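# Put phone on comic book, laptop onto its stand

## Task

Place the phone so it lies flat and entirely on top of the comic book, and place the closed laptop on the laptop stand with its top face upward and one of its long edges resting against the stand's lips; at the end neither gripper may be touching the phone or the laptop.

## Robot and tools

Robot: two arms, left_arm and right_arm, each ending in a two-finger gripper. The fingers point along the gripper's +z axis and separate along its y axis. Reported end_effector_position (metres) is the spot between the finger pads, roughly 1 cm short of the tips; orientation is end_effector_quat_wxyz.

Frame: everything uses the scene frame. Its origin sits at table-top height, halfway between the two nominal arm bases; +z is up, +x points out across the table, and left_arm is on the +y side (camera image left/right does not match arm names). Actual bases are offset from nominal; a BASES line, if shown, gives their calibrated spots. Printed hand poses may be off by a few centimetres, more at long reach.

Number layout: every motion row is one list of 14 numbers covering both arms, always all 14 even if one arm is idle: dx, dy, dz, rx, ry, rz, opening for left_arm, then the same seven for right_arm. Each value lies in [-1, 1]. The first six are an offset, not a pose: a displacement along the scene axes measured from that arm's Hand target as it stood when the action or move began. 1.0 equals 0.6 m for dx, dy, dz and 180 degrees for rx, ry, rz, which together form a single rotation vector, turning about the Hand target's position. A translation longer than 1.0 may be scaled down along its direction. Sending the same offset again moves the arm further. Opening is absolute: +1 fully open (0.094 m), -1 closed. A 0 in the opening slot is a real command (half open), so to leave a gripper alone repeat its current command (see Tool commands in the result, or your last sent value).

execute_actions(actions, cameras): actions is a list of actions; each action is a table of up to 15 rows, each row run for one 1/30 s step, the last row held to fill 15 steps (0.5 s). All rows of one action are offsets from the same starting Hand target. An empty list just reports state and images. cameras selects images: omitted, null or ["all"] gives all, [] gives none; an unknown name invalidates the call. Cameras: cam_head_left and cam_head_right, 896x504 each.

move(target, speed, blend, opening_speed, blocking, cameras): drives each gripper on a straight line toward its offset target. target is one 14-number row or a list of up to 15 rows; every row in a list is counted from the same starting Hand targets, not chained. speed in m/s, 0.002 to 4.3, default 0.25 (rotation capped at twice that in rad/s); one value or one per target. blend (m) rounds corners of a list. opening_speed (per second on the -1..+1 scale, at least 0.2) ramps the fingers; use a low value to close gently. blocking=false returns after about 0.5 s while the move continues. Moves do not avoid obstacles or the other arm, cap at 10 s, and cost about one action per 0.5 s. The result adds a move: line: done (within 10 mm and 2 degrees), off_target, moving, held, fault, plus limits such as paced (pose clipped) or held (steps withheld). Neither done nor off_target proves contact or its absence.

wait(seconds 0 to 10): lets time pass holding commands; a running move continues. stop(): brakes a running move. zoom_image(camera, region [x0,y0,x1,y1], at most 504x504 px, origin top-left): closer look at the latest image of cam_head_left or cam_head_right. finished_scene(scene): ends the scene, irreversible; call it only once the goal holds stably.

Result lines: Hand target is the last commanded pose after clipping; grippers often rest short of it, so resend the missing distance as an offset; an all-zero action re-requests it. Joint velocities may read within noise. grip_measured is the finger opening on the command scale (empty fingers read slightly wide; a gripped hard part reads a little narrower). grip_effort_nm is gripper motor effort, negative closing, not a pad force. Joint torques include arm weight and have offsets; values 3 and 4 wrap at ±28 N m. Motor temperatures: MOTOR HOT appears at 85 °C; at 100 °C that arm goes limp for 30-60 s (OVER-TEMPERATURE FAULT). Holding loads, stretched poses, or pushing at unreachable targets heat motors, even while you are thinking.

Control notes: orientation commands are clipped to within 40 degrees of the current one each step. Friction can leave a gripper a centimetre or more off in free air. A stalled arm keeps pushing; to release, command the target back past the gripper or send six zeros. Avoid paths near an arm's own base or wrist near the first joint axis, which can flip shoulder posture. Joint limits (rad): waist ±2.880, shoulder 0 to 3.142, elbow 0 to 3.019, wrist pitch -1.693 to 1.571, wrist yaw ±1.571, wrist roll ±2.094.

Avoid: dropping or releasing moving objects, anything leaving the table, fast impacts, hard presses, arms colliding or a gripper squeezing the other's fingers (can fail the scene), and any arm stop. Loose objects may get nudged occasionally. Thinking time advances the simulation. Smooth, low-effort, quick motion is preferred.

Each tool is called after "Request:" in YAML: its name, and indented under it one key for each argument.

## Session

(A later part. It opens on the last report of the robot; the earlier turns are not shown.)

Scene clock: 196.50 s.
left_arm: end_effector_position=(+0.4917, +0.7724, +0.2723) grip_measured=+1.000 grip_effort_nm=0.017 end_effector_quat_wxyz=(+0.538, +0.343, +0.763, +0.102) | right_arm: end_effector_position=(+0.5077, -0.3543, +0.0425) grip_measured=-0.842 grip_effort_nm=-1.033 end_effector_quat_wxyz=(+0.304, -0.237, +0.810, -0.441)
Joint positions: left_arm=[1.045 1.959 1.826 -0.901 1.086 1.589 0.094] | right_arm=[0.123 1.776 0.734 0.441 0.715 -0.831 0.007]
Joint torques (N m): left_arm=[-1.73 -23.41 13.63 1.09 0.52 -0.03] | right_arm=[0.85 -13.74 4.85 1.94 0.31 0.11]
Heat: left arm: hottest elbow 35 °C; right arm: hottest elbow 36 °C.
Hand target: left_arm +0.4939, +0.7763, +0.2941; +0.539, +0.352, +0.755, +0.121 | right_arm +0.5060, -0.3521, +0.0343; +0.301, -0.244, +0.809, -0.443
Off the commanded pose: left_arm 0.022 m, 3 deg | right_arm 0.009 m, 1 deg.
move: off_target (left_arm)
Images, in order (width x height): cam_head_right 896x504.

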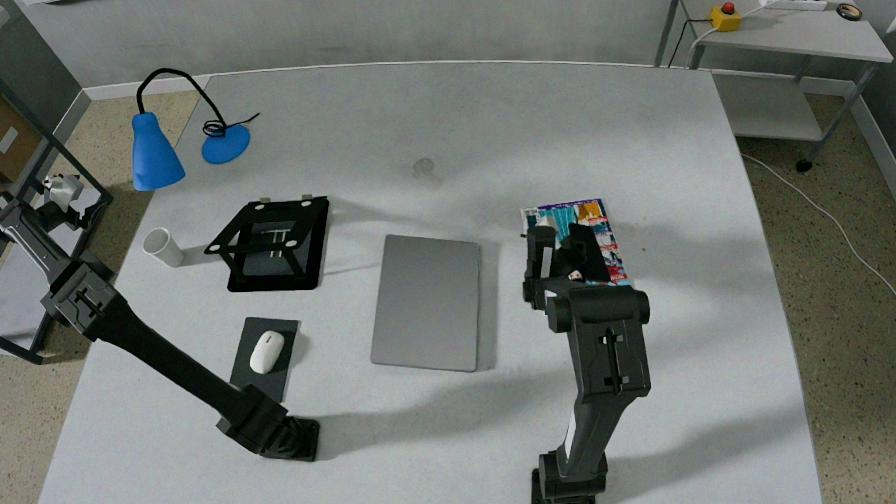

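Request:
move:
  target: [0,0,0,0,0,0,1, 0,0,0.01,0,0,0,-0.3]
  opening_speed: 0.2
  cameras: ["cam_head_right"]

Request:
zoom_image:
  camera: "cam_head_right"
  region: [500, 180, 660, 310]

Scene clock: 206.40 s.
left_arm: end_effector_position=(+0.4917, +0.7724, +0.2723) grip_measured=+1.000 grip_effort_nm=0.022 end_effector_quat_wxyz=(+0.538, +0.343, +0.763, +0.102) | right_arm: end_effector_position=(+0.5077, -0.3543, +0.0424) grip_measured=-0.302 grip_effort_nm=0.056 end_effector_quat_wxyz=(+0.303, -0.240, +0.810, -0.442)
Joint positions: left_arm=[1.045 1.959 1.826 -0.901 1.086 1.589 0.094] | right_arm=[0.123 1.776 0.734 0.442 0.715 -0.836 0.033]
Joint torques (N m): left_arm=[-1.44 -23.53 13.71 1.18 0.53 -0.03] | right_arm=[0.79 -15.62 4.93 1.47 0.26 0.16]
Heat: left arm: hottest elbow 35 °C; right arm: hottest elbow 36 °C.
Hand target: left_arm +0.4939, +0.7763, +0.2941; +0.539, +0.352, +0.755, +0.121 | right_arm +0.5060, -0.3521, +0.0402; +0.301, -0.244, +0.809, -0.442
Off the commanded pose: left_arm 0.022 m, 3 deg | right_arm 0.004 m, 1 deg.
move: off_target (left_arm)
Images, in order (width x height): cam_head_right 896x504.

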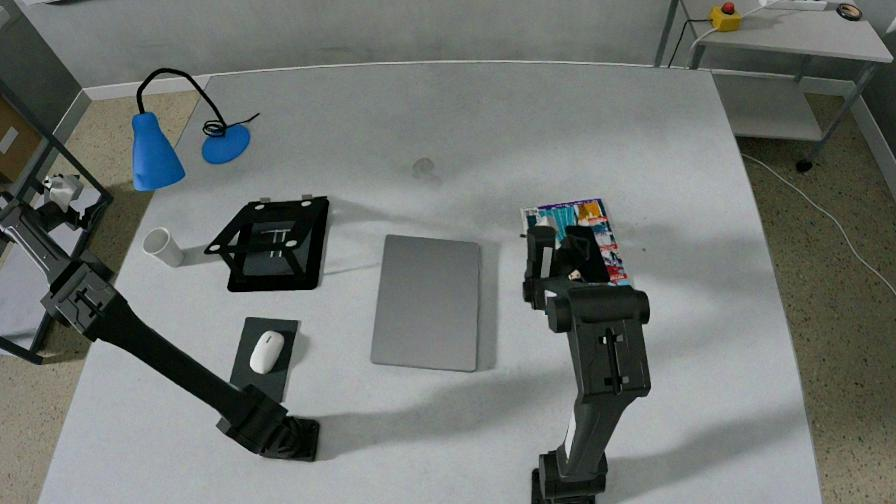

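Scaled by 3.150.

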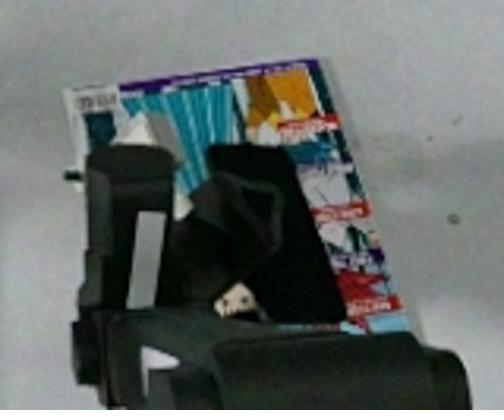

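Request:
move:
  target: [0,0,0,0,0,0,1, -0.08,0.1,0.0,0,0,0,-0.3]
  speed: 0.06
  cameras: ["cam_head_right"]

Request:
zoom_image:
  camera: "cam_head_right"
  region: [500, 180, 660, 310]

Scene clock: 213.60 s.
left_arm: end_effector_position=(+0.4917, +0.7724, +0.2723) grip_measured=+1.000 grip_effort_nm=0.022 end_effector_quat_wxyz=(+0.538, +0.343, +0.763, +0.102) | right_arm: end_effector_position=(+0.4625, -0.2959, +0.0364) grip_measured=-0.301 grip_effort_nm=0.056 end_effector_quat_wxyz=(+0.298, -0.243, +0.809, -0.444)
Joint positions: left_arm=[1.045 1.959 1.826 -0.901 1.086 1.589 0.094] | right_arm=[0.289 1.731 0.658 0.367 0.852 -0.702 0.033]
Joint torques (N m): left_arm=[-1.49 -23.77 13.79 1.09 0.56 -0.01] | right_arm=[1.2 -16.26 4.18 0.87 0.38 0.3]
Heat: left arm: hottest elbow 35 °C; right arm: hottest elbow 35 °C.
Hand target: left_arm +0.4939, +0.7763, +0.2941; +0.539, +0.352, +0.755, +0.121 | right_arm +0.4579, -0.2920, +0.0402; +0.301, -0.244, +0.809, -0.442
Off the commanded pose: left_arm 0.022 m, 3 deg | right_arm 0.007 m, 0 deg.
move: off_target (left_arm)
Images, in order (width x height): cam_head_right 896x504.

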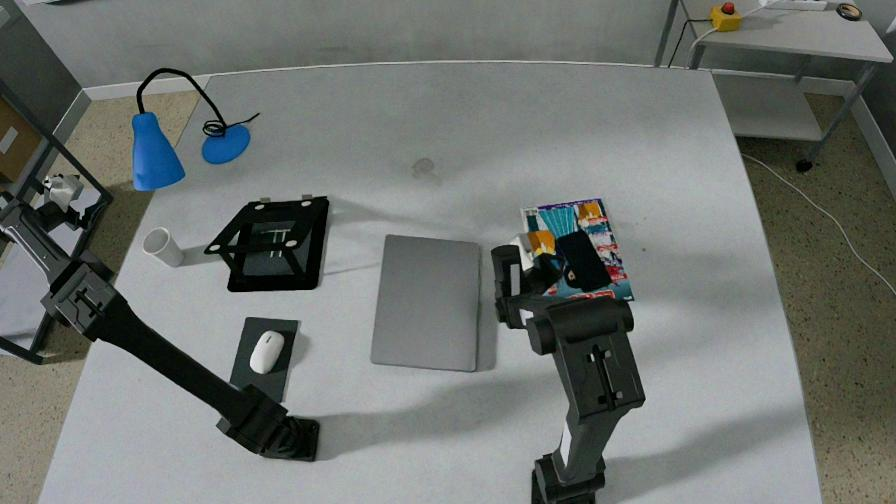

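Scaled by 3.150.

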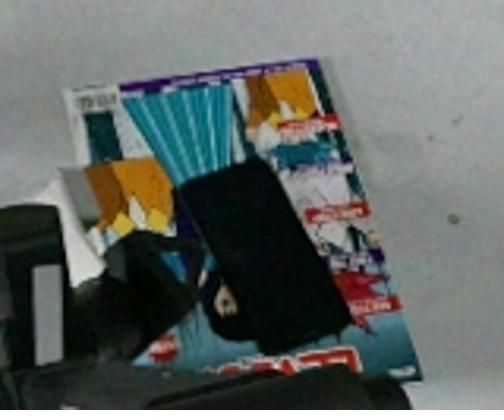

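Request:
move:
  target:
    - [0,0,0,0,0,0,1, -0.0667,0.06,0.0,0,0,0,-0.3]
    - [0,0,0,0,0,0,1, -0.0667,0.06,0.3,0,0,0,-0.3]
    - [0,0,0,0,0,0,1, -0.4,-0.1,0.4,0.3,0.08,0,-1]
  speed: [0.08,0.2,0.4]

Request:
zoom_image:
  camera: "cam_head_right"
  region: [500, 180, 660, 310]

Request:
zoom_image:
  camera: "cam_head_left"
  region: [490, 180, 650, 330]

Scene clock: 221.93 s.
left_arm: end_effector_position=(+0.4917, +0.7724, +0.2723) grip_measured=+1.000 grip_effort_nm=0.022 end_effector_quat_wxyz=(+0.538, +0.343, +0.763, +0.102) | right_arm: end_effector_position=(+0.2090, -0.3457, +0.2501) grip_measured=-0.990 grip_effort_nm=-0.481 end_effector_quat_wxyz=(+0.258, -0.133, +0.957, +0.017)
Joint positions: left_arm=[1.045 1.959 1.826 -0.901 1.086 1.589 0.094] | right_arm=[-0.338 0.618 0.776 -1.267 -0.258 -0.548 0]
Joint torques (N m): left_arm=[-1.61 -23 13.74 1.06 0.44 -0.09] | right_arm=[-0.26 -0.62 13.85 0.53 -0.21 0.09]
Heat: left arm: hottest elbow 35 °C; right arm: hottest elbow 35 °C.
Hand target: left_arm +0.4939, +0.7763, +0.2941; +0.539, +0.352, +0.755, +0.121 | right_arm +0.2180, -0.3520, +0.2802; +0.279, -0.133, +0.951, +0.005
Off the commanded pose: left_arm 0.022 m, 3 deg | right_arm 0.032 m, 3 deg.
move: off_target (left_arm, right_arm); target 3's new opening was sent with right_arm's hand 0.032 m and 3 deg from that target

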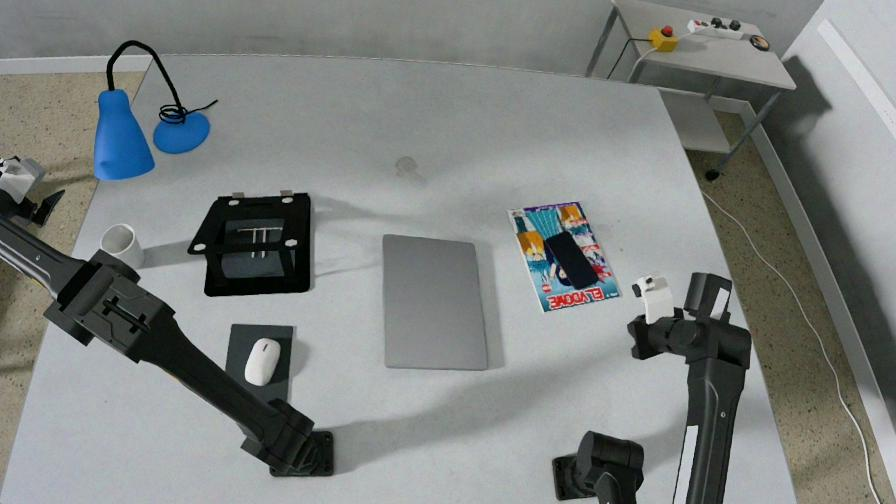

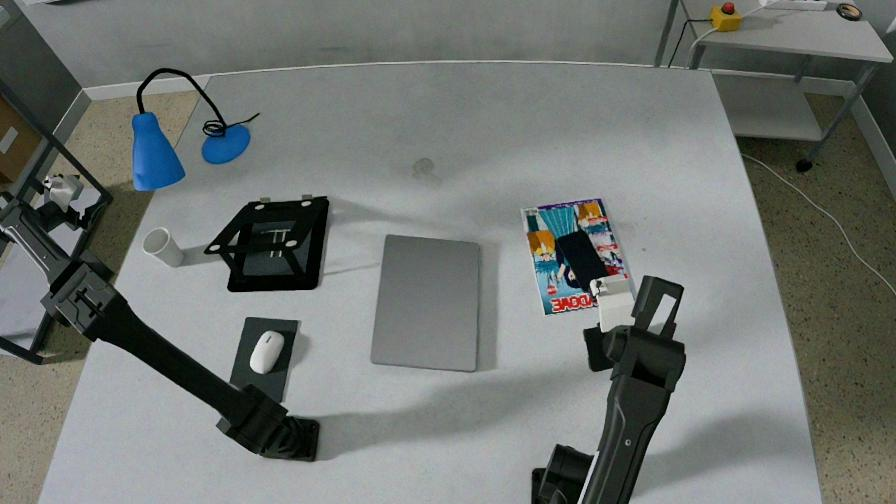

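Scaled by 3.150.

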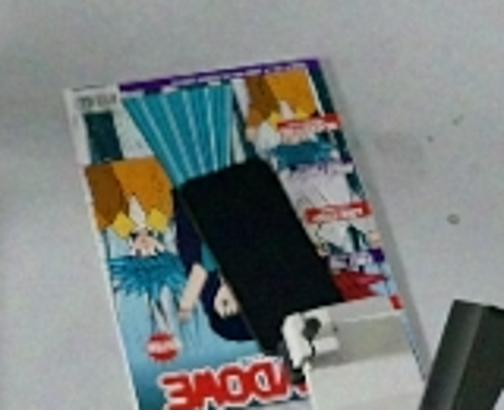

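Scaled by 3.150.

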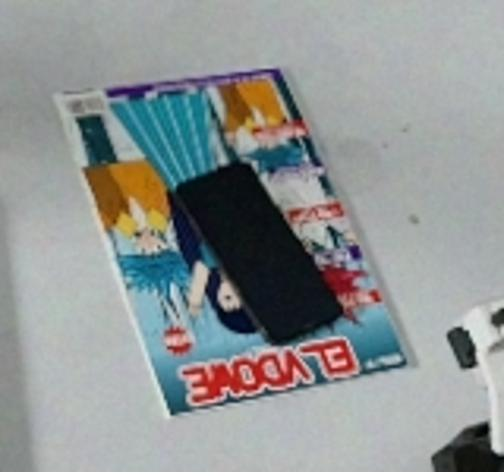

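Request:
move:
  target:
    - [0,0,0.15,0,0,0,-1, 0,0,0,0,0,0,-1]
    - [0,-0.87,0.15,0.203,0.32,-0.196,-1, 0,0,0,0,0,0,-1]
  speed: 0.4
  blend: [0.05,0]

Scene clock: 257.23 s.
left_arm: end_effector_position=(+0.5030, +0.2542, +0.3779) grip_measured=-0.981 grip_effort_nm=-0.989 end_effector_quat_wxyz=(+0.063, +0.708, +0.700, +0.066) | right_arm: end_effector_position=(+0.2090, -0.3457, +0.2501) grip_measured=-0.991 grip_effort_nm=-0.496 end_effector_quat_wxyz=(+0.258, -0.133, +0.957, +0.017)
Joint positions: left_arm=[-0.002 1.495 1.778 -1.67 0.003 1.608 0.001] | right_arm=[-0.338 0.618 0.776 -1.267 -0.258 -0.548 0]
Joint torques (N m): left_arm=[-2.55 -16.67 9.69 0.24 -0.01 -0.1] | right_arm=[-0.38 -0.5 13.9 0.55 -0.21 0.09]
Motor temperatures (°C): left_arm=[23 32 36 24 28 24 27] | right_arm=[27 32 39 25 24 23 26]
Heat: left arm: hottest elbow 36 °C; right arm: hottest elbow 39 °C.
Hand target: left_arm +0.4940, +0.2543, +0.3841; +0.001, +0.708, +0.707, +0.000 | right_arm +0.2180, -0.3519, +0.2802; +0.279, -0.133, +0.951, +0.005
Off the commanded pose: left_arm 0.011 m, 10 deg | right_arm 0.032 m, 3 deg.
joint sent to its limit (left arm) — joint 4 (wrist pitch), lower limit. The joint targets are off in orientation, not in position.
move: off_target (left_arm, right_arm); blend cut to 0.045 m at target 1

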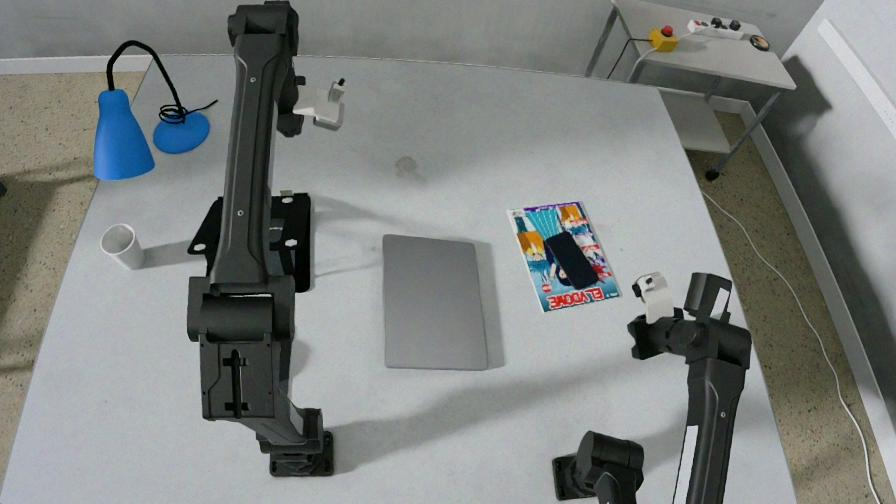

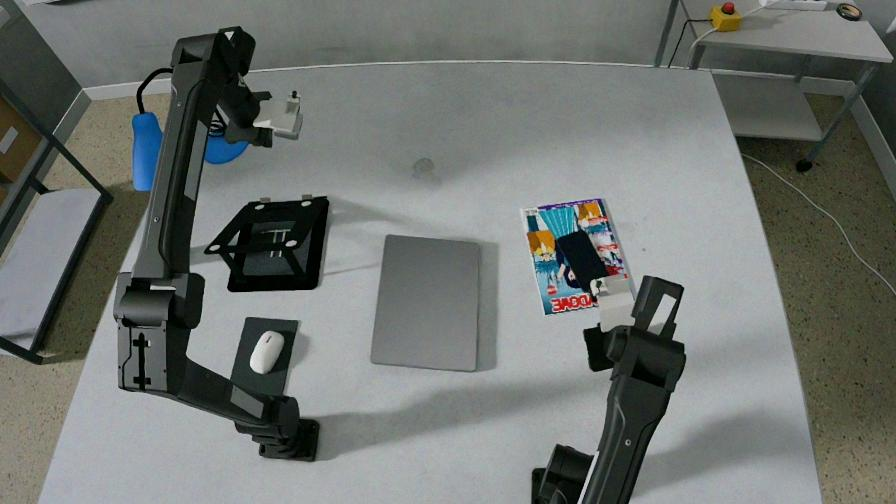

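Request:
move:
  target: [0.21,-0.424,-0.39,0,0,0,-1, 0,0,0,0,0,0,-1]
  speed: 0.3

Request:
zoom_image:
  camera: "cam_head_left"
  region: [320, 140, 540, 300]

Request:
zoom_image:
  camera: "cam_head_right"
  region: [320, 140, 540, 300]

Scene clock: 264.13 s.
left_arm: end_effector_position=(+0.6031, +0.0091, +0.1283) grip_measured=-0.981 grip_effort_nm=-0.994 end_effector_quat_wxyz=(-0.022, +0.709, +0.704, -0.010) | right_arm: end_effector_position=(+0.2090, -0.3457, +0.2501) grip_measured=-0.991 grip_effort_nm=-0.496 end_effector_quat_wxyz=(+0.258, -0.133, +0.957, +0.017)
Joint positions: left_arm=[-0.415 2.039 1.871 -1.45 0.001 1.192 0.001] | right_arm=[-0.338 0.618 0.776 -1.267 -0.258 -0.548 0]
Joint torques (N m): left_arm=[-1.73 -21.77 16.43 -0.28 0.06 -0.05] | right_arm=[-0.26 -0.56 13.87 0.55 -0.2 0.09]
Heat: left arm: hottest elbow 36 °C; right arm: hottest elbow 40 °C.
Hand target: left_arm +0.6200, -0.0001, +0.1502; +0.001, +0.708, +0.707, +0.000 | right_arm +0.2180, -0.3519, +0.2802; +0.279, -0.133, +0.951, +0.005
Off the commanded pose: left_arm 0.029 m, 3 deg | right_arm 0.032 m, 3 deg.
move: off_target (left_arm, right_arm)

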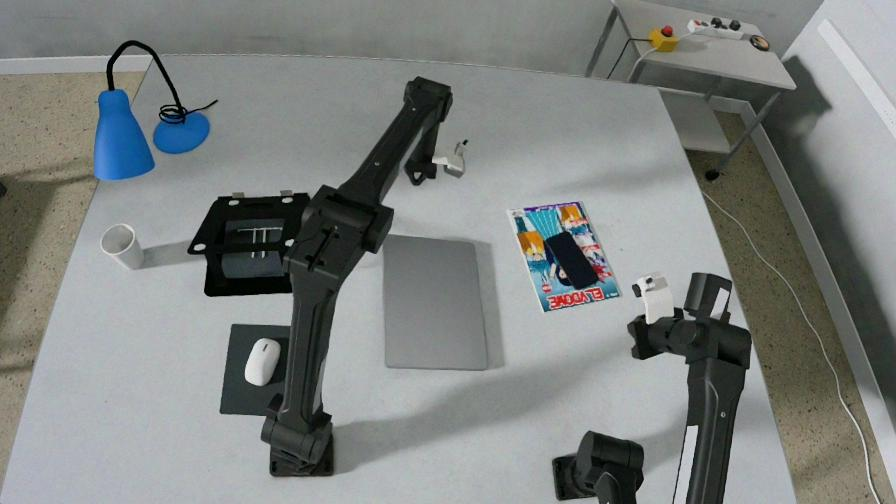

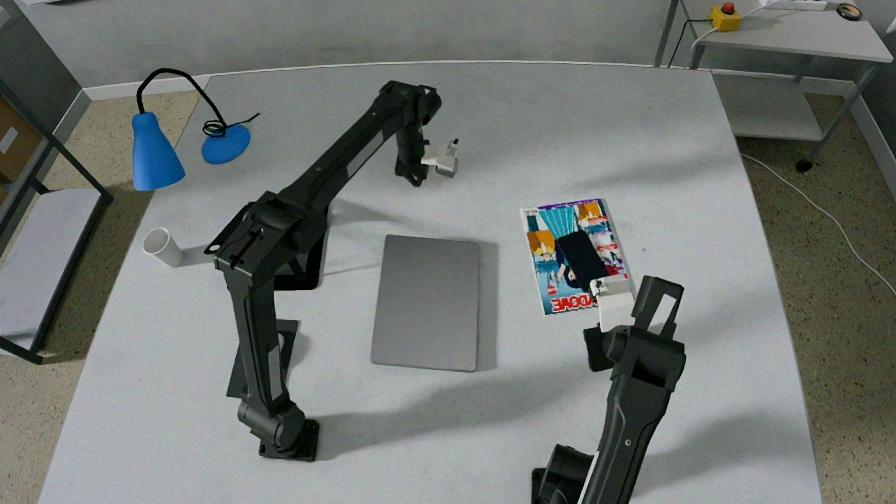

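Scaled by 2.291.

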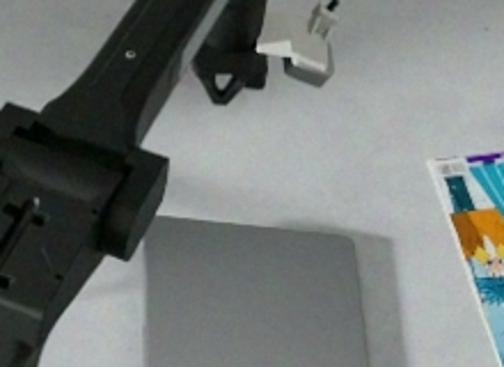

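Scaled by 2.291.

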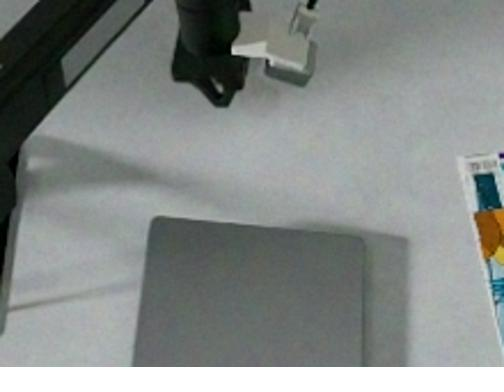

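Request:
move:
  target: [-0.045,-0.05,-0.163,0,0,0,-1, 0,0,0,0,0,0,-1]
  speed: 0.2

Request:
zoom_image:
  camera: "cam_head_left"
  region: [360, 140, 520, 260]

Request:
zoom_image:
  camera: "cam_head_right"
  region: [360, 140, 520, 260]

Scene clock: 272.63 s.
left_arm: end_effector_position=(+0.5935, -0.0260, +0.0546) grip_measured=-0.981 grip_effort_nm=-0.994 end_effector_quat_wxyz=(-0.002, +0.709, +0.706, -0.001) | right_arm: end_effector_position=(+0.2090, -0.3457, +0.2501) grip_measured=-0.991 grip_effort_nm=-0.496 end_effector_quat_wxyz=(+0.258, -0.133, +0.957, +0.017)
Joint positions: left_arm=[-0.473 2.077 1.735 -1.233 0.001 1.131 0.001] | right_arm=[-0.338 0.618 0.776 -1.267 -0.258 -0.548 0]
Joint torques (N m): left_arm=[-2.67 -22.53 9.26 0.72 0.03 -0.09] | right_arm=[-0.26 -0.62 13.87 0.53 -0.21 0.09]
Heat: left arm: hottest elbow 36 °C; right arm: hottest elbow 41 °C.
Hand target: left_arm +0.5929, -0.0302, +0.0524; +0.001, +0.708, +0.706, +0.000 | right_arm +0.2180, -0.3519, +0.2802; +0.279, -0.133, +0.951, +0.005
Off the commanded pose: left_arm 0.005 m, 0 deg | right_arm 0.032 m, 3 deg.
move: off_target (right_arm)

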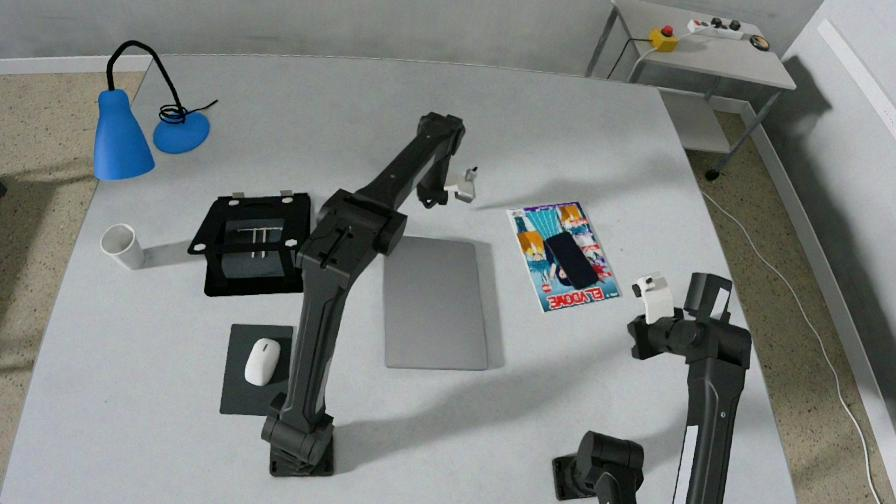

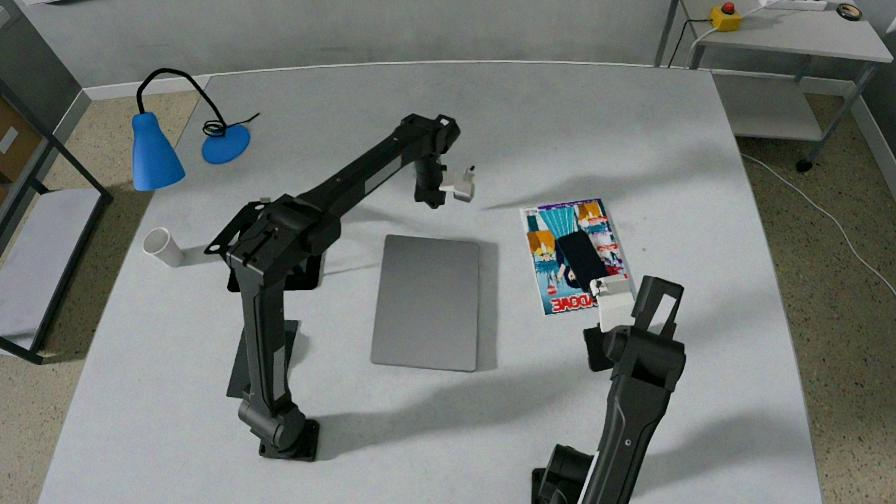

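Scaled by 3.150.

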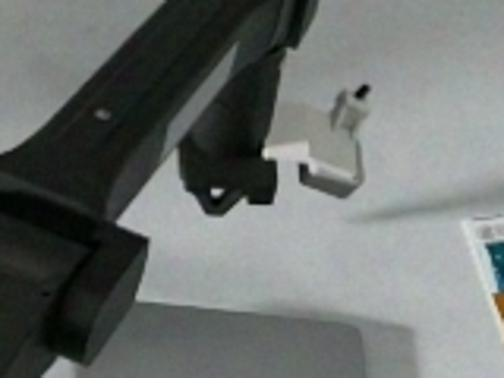

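Scaled by 3.150.

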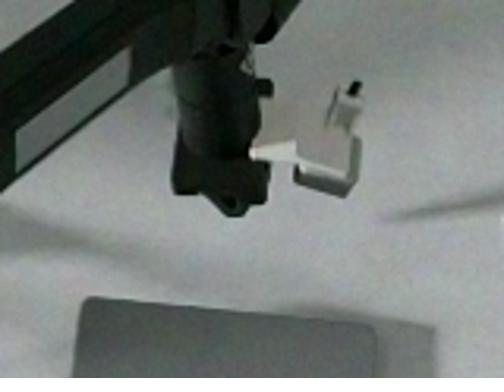

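Request:
move:
  target: [0,0,-0.06,0,0,0,-1, -0.122,0.553,-0.267,-0.139,0.134,0.4,-1]
  speed: 0.3

Request:
zoom_image:
  camera: "cam_head_left"
  region: [360, 320, 560, 470]

Request:
zoom_image:
  camera: "cam_head_right"
  region: [360, 320, 560, 470]

Scene clock: 280.67 s.
left_arm: end_effector_position=(+0.5965, -0.0274, +0.0275) grip_measured=-0.981 grip_effort_nm=-0.989 end_effector_quat_wxyz=(+0.006, +0.708, +0.706, +0.002) | right_arm: end_effector_position=(+0.1343, -0.0444, +0.1054) grip_measured=-0.991 grip_effort_nm=-0.491 end_effector_quat_wxyz=(+0.023, +0.701, -0.713, +0.007)
Joint positions: left_arm=[-0.473 2.102 1.701 -1.157 0.001 1.13 0.001] | right_arm=[1.017 1.277 0.84 -1.182 0.003 -0.531 0]
Joint torques (N m): left_arm=[-1.73 -22.24 8.7 0.81 0.05 -0.08] | right_arm=[1.2 -8.59 11.77 0.27 -0.07 0.09]
Heat: left arm: hottest elbow 36 °C; right arm: hottest elbow 42 °C.
Hand target: left_arm +0.5929, -0.0302, +0.0163; +0.001, +0.708, +0.706, +0.000 | right_arm +0.1448, -0.0202, +0.1200; +0.000, +0.707, -0.707, +0.001
Off the commanded pose: left_arm 0.012 m, 1 deg | right_arm 0.030 m, 3 deg.
move: off_target (left_arm, right_arm)

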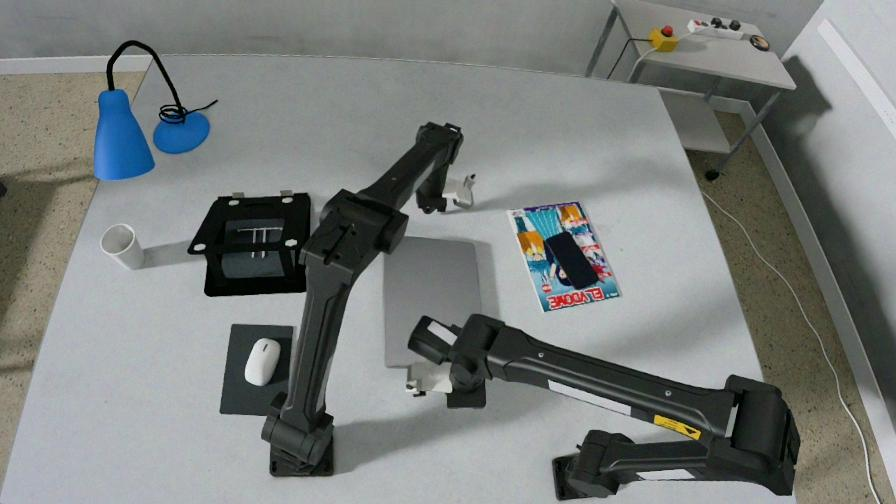

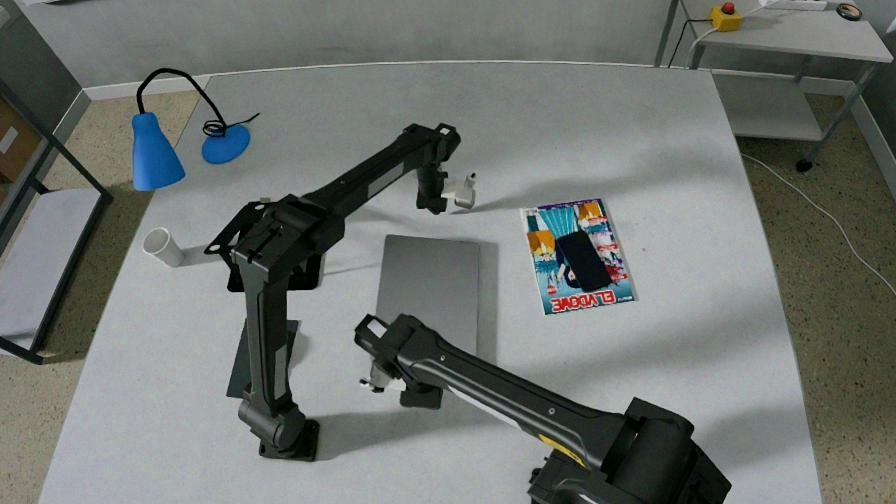

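Scaled by 2.520.

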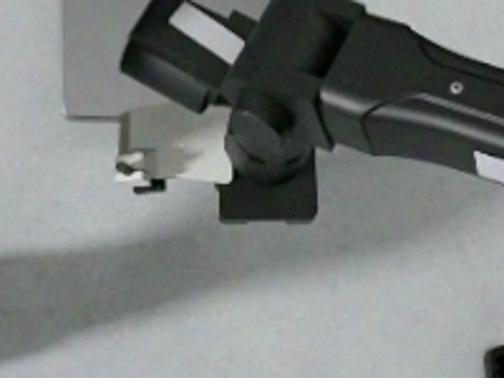

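Scaled by 2.520.

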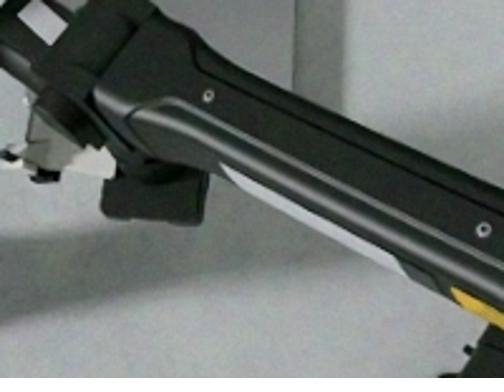

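Request:
move:
  target: [-0.04,0,-0.015,0,0,0,-1, -0.015,0.02,-0.155,0,0,0,-1]
  speed: 0.15

Scene clock: 284.87 s.
left_arm: end_effector_position=(+0.5815, -0.0234, +0.0141) grip_measured=-0.981 grip_effort_nm=-0.984 end_effector_quat_wxyz=(+0.008, +0.704, +0.710, +0.002) | right_arm: end_effector_position=(+0.1411, -0.0084, +0.0352) grip_measured=-0.991 grip_effort_nm=-0.491 end_effector_quat_wxyz=(-0.006, +0.705, -0.709, -0.001)
Joint positions: left_arm=[-0.478 2.077 1.619 -1.096 0.001 1.114 0.001] | right_arm=[1.054 1.442 0.783 -0.899 0.002 -0.507 0]
Joint torques (N m): left_arm=[-2.78 -22.53 6.98 0.66 0.03 -0.06] | right_arm=[1.44 -10.4 5.86 0.59 -0.06 0.21]
Heat: left arm: hottest elbow 36 °C; right arm: hottest elbow 43 °C.
Hand target: left_arm +0.5689, -0.0301, +0.0073; +0.001, +0.708, +0.707, +0.000 | right_arm +0.1357, -0.0083, +0.0270; +0.001, +0.707, -0.707, +0.001
Off the commanded pose: left_arm 0.016 m, 1 deg | right_arm 0.010 m, 1 deg.
move: off_target (left_arm)

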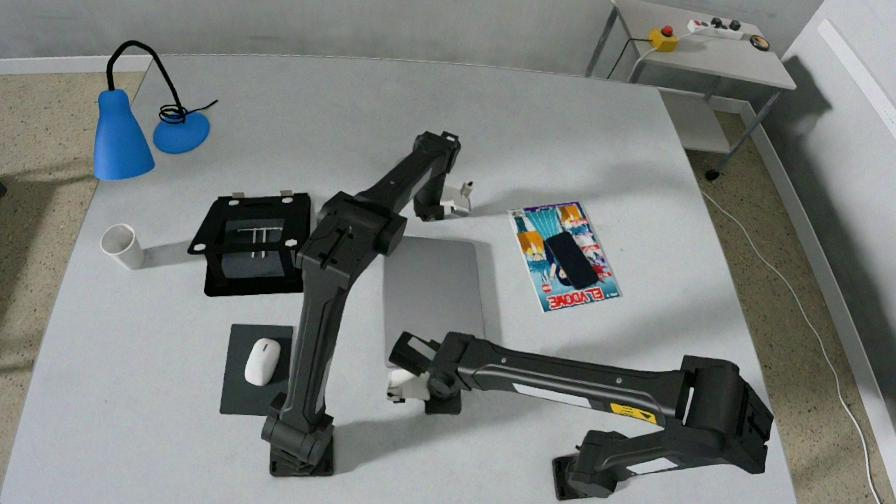

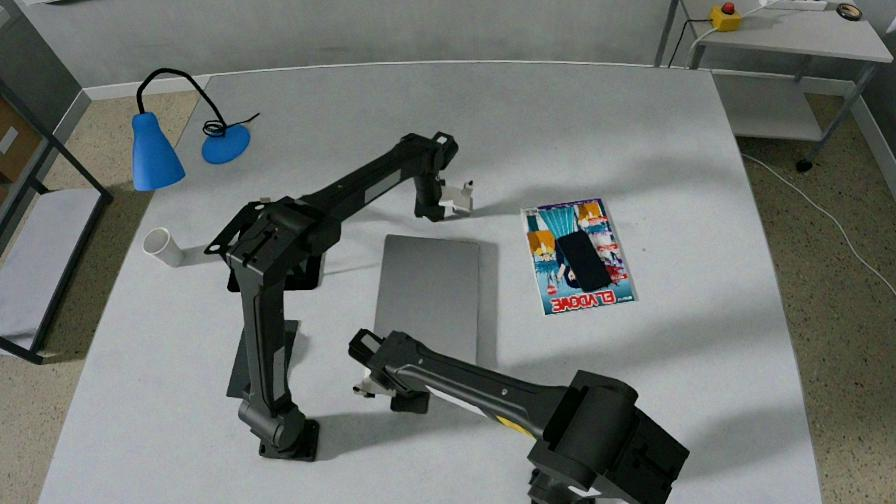

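Request:
move:
  target: [-0.05,0,0.012,0,0,0,-1, 0.065,-0.015,-0.02,0,0,0,-1]
  speed: 0.08

Request:
zoom_image:
  camera: "cam_head_left"
  region: [360, 160, 520, 280]

Request:
zoom_image:
  camera: "cam_head_right"
  region: [360, 160, 520, 280]

Scene clock: 290.97 s.
left_arm: end_effector_position=(+0.5476, -0.0235, +0.0139) grip_measured=-0.981 grip_effort_nm=-0.989 end_effector_quat_wxyz=(+0.000, +0.705, +0.710, +0.000) | right_arm: end_effector_position=(+0.1679, -0.0213, +0.0181) grip_measured=-0.991 grip_effort_nm=-0.491 end_effector_quat_wxyz=(+0.002, +0.708, -0.706, +0.001)
Joint positions: left_arm=[-0.503 2.016 1.516 -1.071 0.001 1.089 0.001] | right_arm=[0.968 1.494 0.783 -0.864 0.002 -0.599 0]
Joint torques (N m): left_arm=[-3.55 -22.48 7.41 0.8 0 -0.04] | right_arm=[-0.32 -10.58 7.19 0.49 -0.03 0.05]
Heat: left arm: hottest elbow 35 °C; right arm: hottest elbow 42 °C.
Hand target: left_arm +0.5389, -0.0302, +0.0145; +0.001, +0.708, +0.707, +0.000 | right_arm +0.1747, -0.0172, +0.0150; +0.000, +0.707, -0.707, +0.001
Off the commanded pose: left_arm 0.011 m, 0 deg | right_arm 0.009 m, 0 deg.
move: off_target (left_arm)

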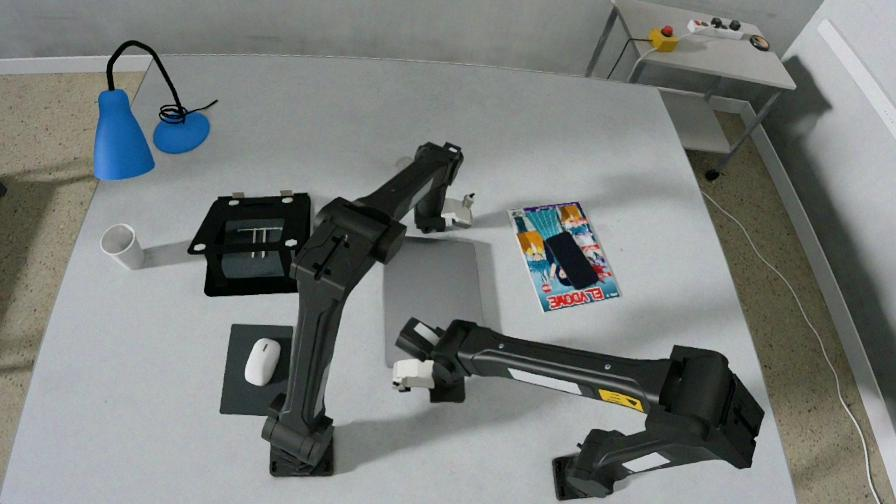

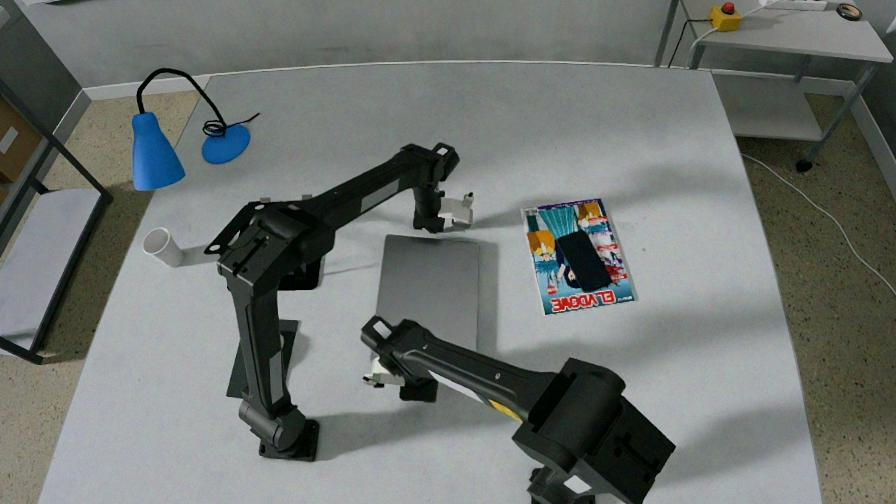

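Scaled by 3.150.

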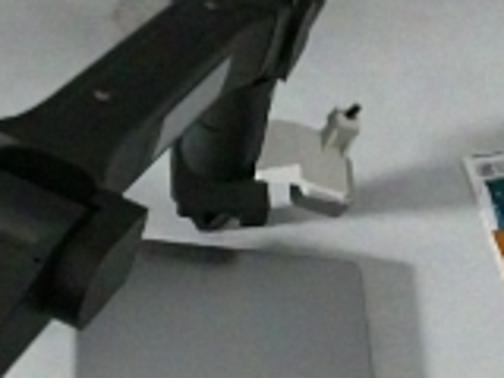

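Scaled by 3.150.

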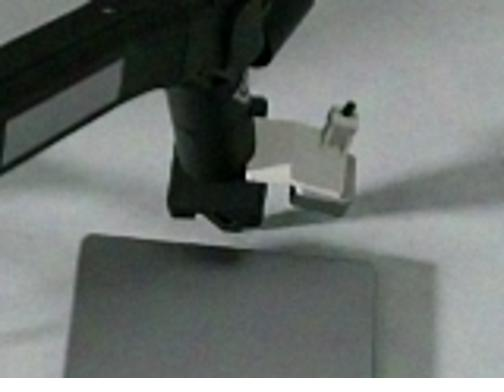

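Request:
move:
  target: [-0.05,0,0.0,0,0,0,-1, 0.05,0.0,0.0,0,0,0,-1]
  speed: 0.06

Request:
zoom_image:
  camera: "cam_head_right"
  region: [340, 200, 520, 420]

Scene clock: 295.53 s.
left_arm: end_effector_position=(+0.5200, -0.0237, +0.0135) grip_measured=-0.981 grip_effort_nm=-0.984 end_effector_quat_wxyz=(+0.002, +0.706, +0.709, +0.001) | right_arm: end_effector_position=(+0.1878, -0.0314, +0.0111) grip_measured=-0.991 grip_effort_nm=-0.491 end_effector_quat_wxyz=(+0.012, +0.709, -0.705, +0.002)
Joint positions: left_arm=[-0.527 1.96 1.421 -1.028 -0.001 1.068 0.001] | right_arm=[0.905 1.529 0.798 -0.864 0.001 -0.665 0]
Joint torques (N m): left_arm=[-3.08 -21.36 6.93 0.46 0.11 -0.11] | right_arm=[-0.38 -10.58 9.47 0.16 -0.01 0.04]
Heat: left arm: hottest elbow 35 °C; right arm: hottest elbow 42 °C.
Hand target: left_arm +0.5090, -0.0302, +0.0146; +0.002, +0.708, +0.706, +0.000 | right_arm +0.2048, -0.0171, +0.0151; +0.000, +0.707, -0.707, +0.001
Off the commanded pose: left_arm 0.013 m, 0 deg | right_arm 0.022 m, 1 deg.
move: off_target (left_arm, right_arm)

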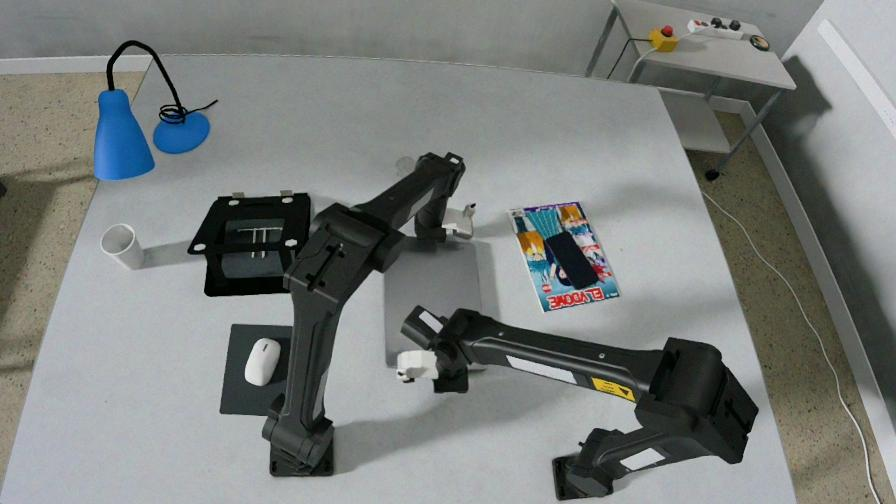

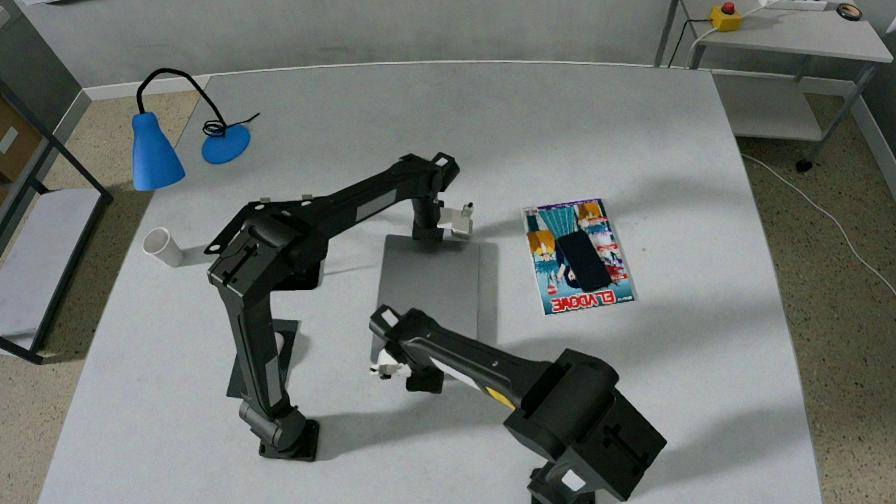

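Scaled by 2.291.

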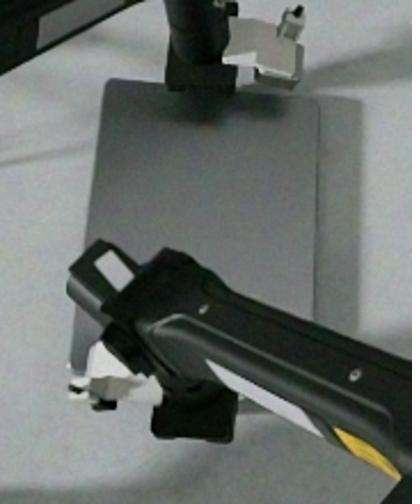

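Request:
move:
  target:
    - [-0.025,-0.007,0,0,0,0,-1, 0.015,-0.01,0.005,0,0,0,-1]
    - [-0.063,0.06,0,0,0,0.083,-1, -0.007,-0.07,0.005,0,0,0.083,-1]
    - [-0.12,0.125,0,0,0,0.167,-1, -0.013,-0.125,0.005,0,0,0.167,-1]
  speed: 0.06

Request:
zoom_image:
  camera: "cam_head_right"
  region: [340, 200, 520, 420]

Scene clock: 309.17 s.
left_arm: end_effector_position=(+0.4648, +0.0484, +0.0228) grip_measured=-0.982 grip_effort_nm=-0.969 end_effector_quat_wxyz=(+0.025, +0.500, +0.866, +0.015) | right_arm: end_effector_position=(+0.1849, -0.0941, +0.0118) grip_measured=-0.991 grip_effort_nm=-0.481 end_effector_quat_wxyz=(+0.020, +0.868, -0.497, -0.008)
Joint positions: left_arm=[-0.457 1.741 1.115 -0.891 -0.024 0.619 0.001] | right_arm=[0.783 1.42 0.679 -0.873 -0.005 -1.314 0]
Joint torques (N m): left_arm=[-3.55 -17.03 4.79 -0.21 0.88 -0.19] | right_arm=[-0.91 -11.99 6.34 0.7 0.21 0.05]
Heat: left arm: hottest elbow 34 °C; right arm: hottest elbow 41 °C.
Hand target: left_arm +0.4370, +0.0448, +0.0145; +0.001, +0.500, +0.866, +0.000 | right_arm +0.1969, -0.0922, +0.0180; +0.000, +0.866, -0.499, +0.001
Off the commanded pose: left_arm 0.029 m, 3 deg | right_arm 0.014 m, 3 deg.
move: off_target (left_arm, right_arm)

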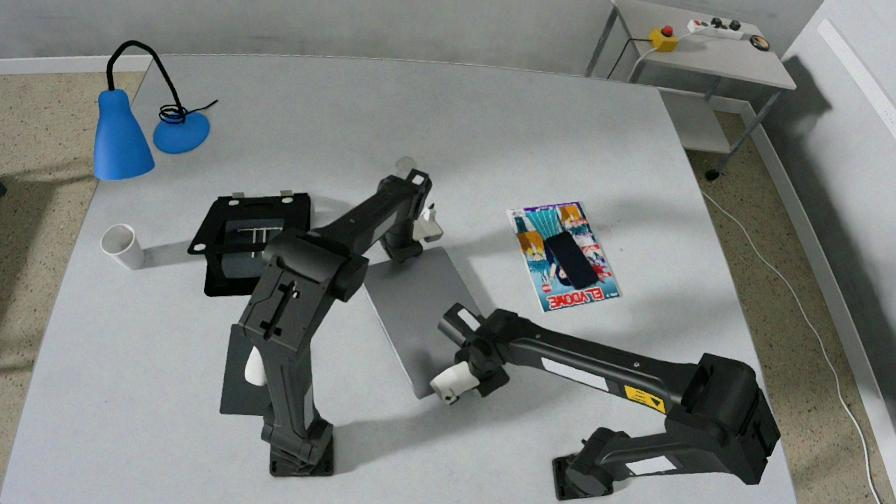

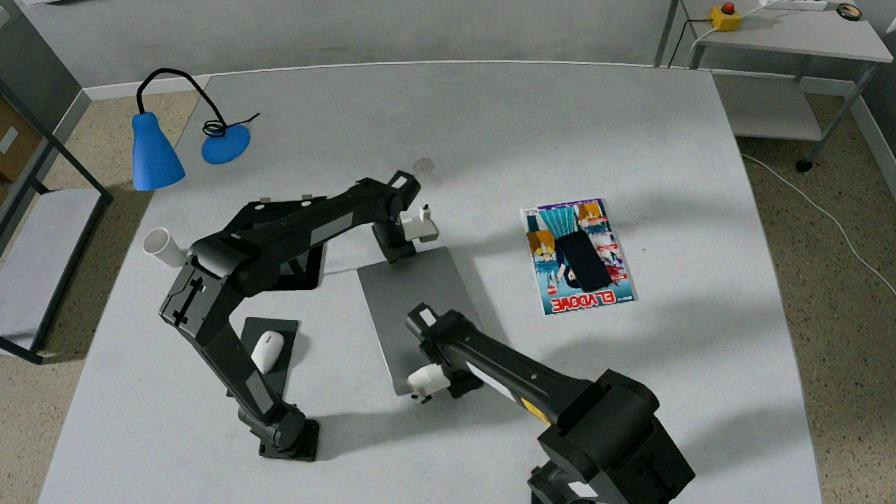

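Scaled by 2.291.

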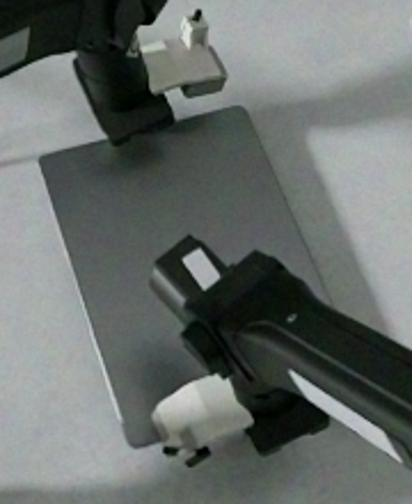

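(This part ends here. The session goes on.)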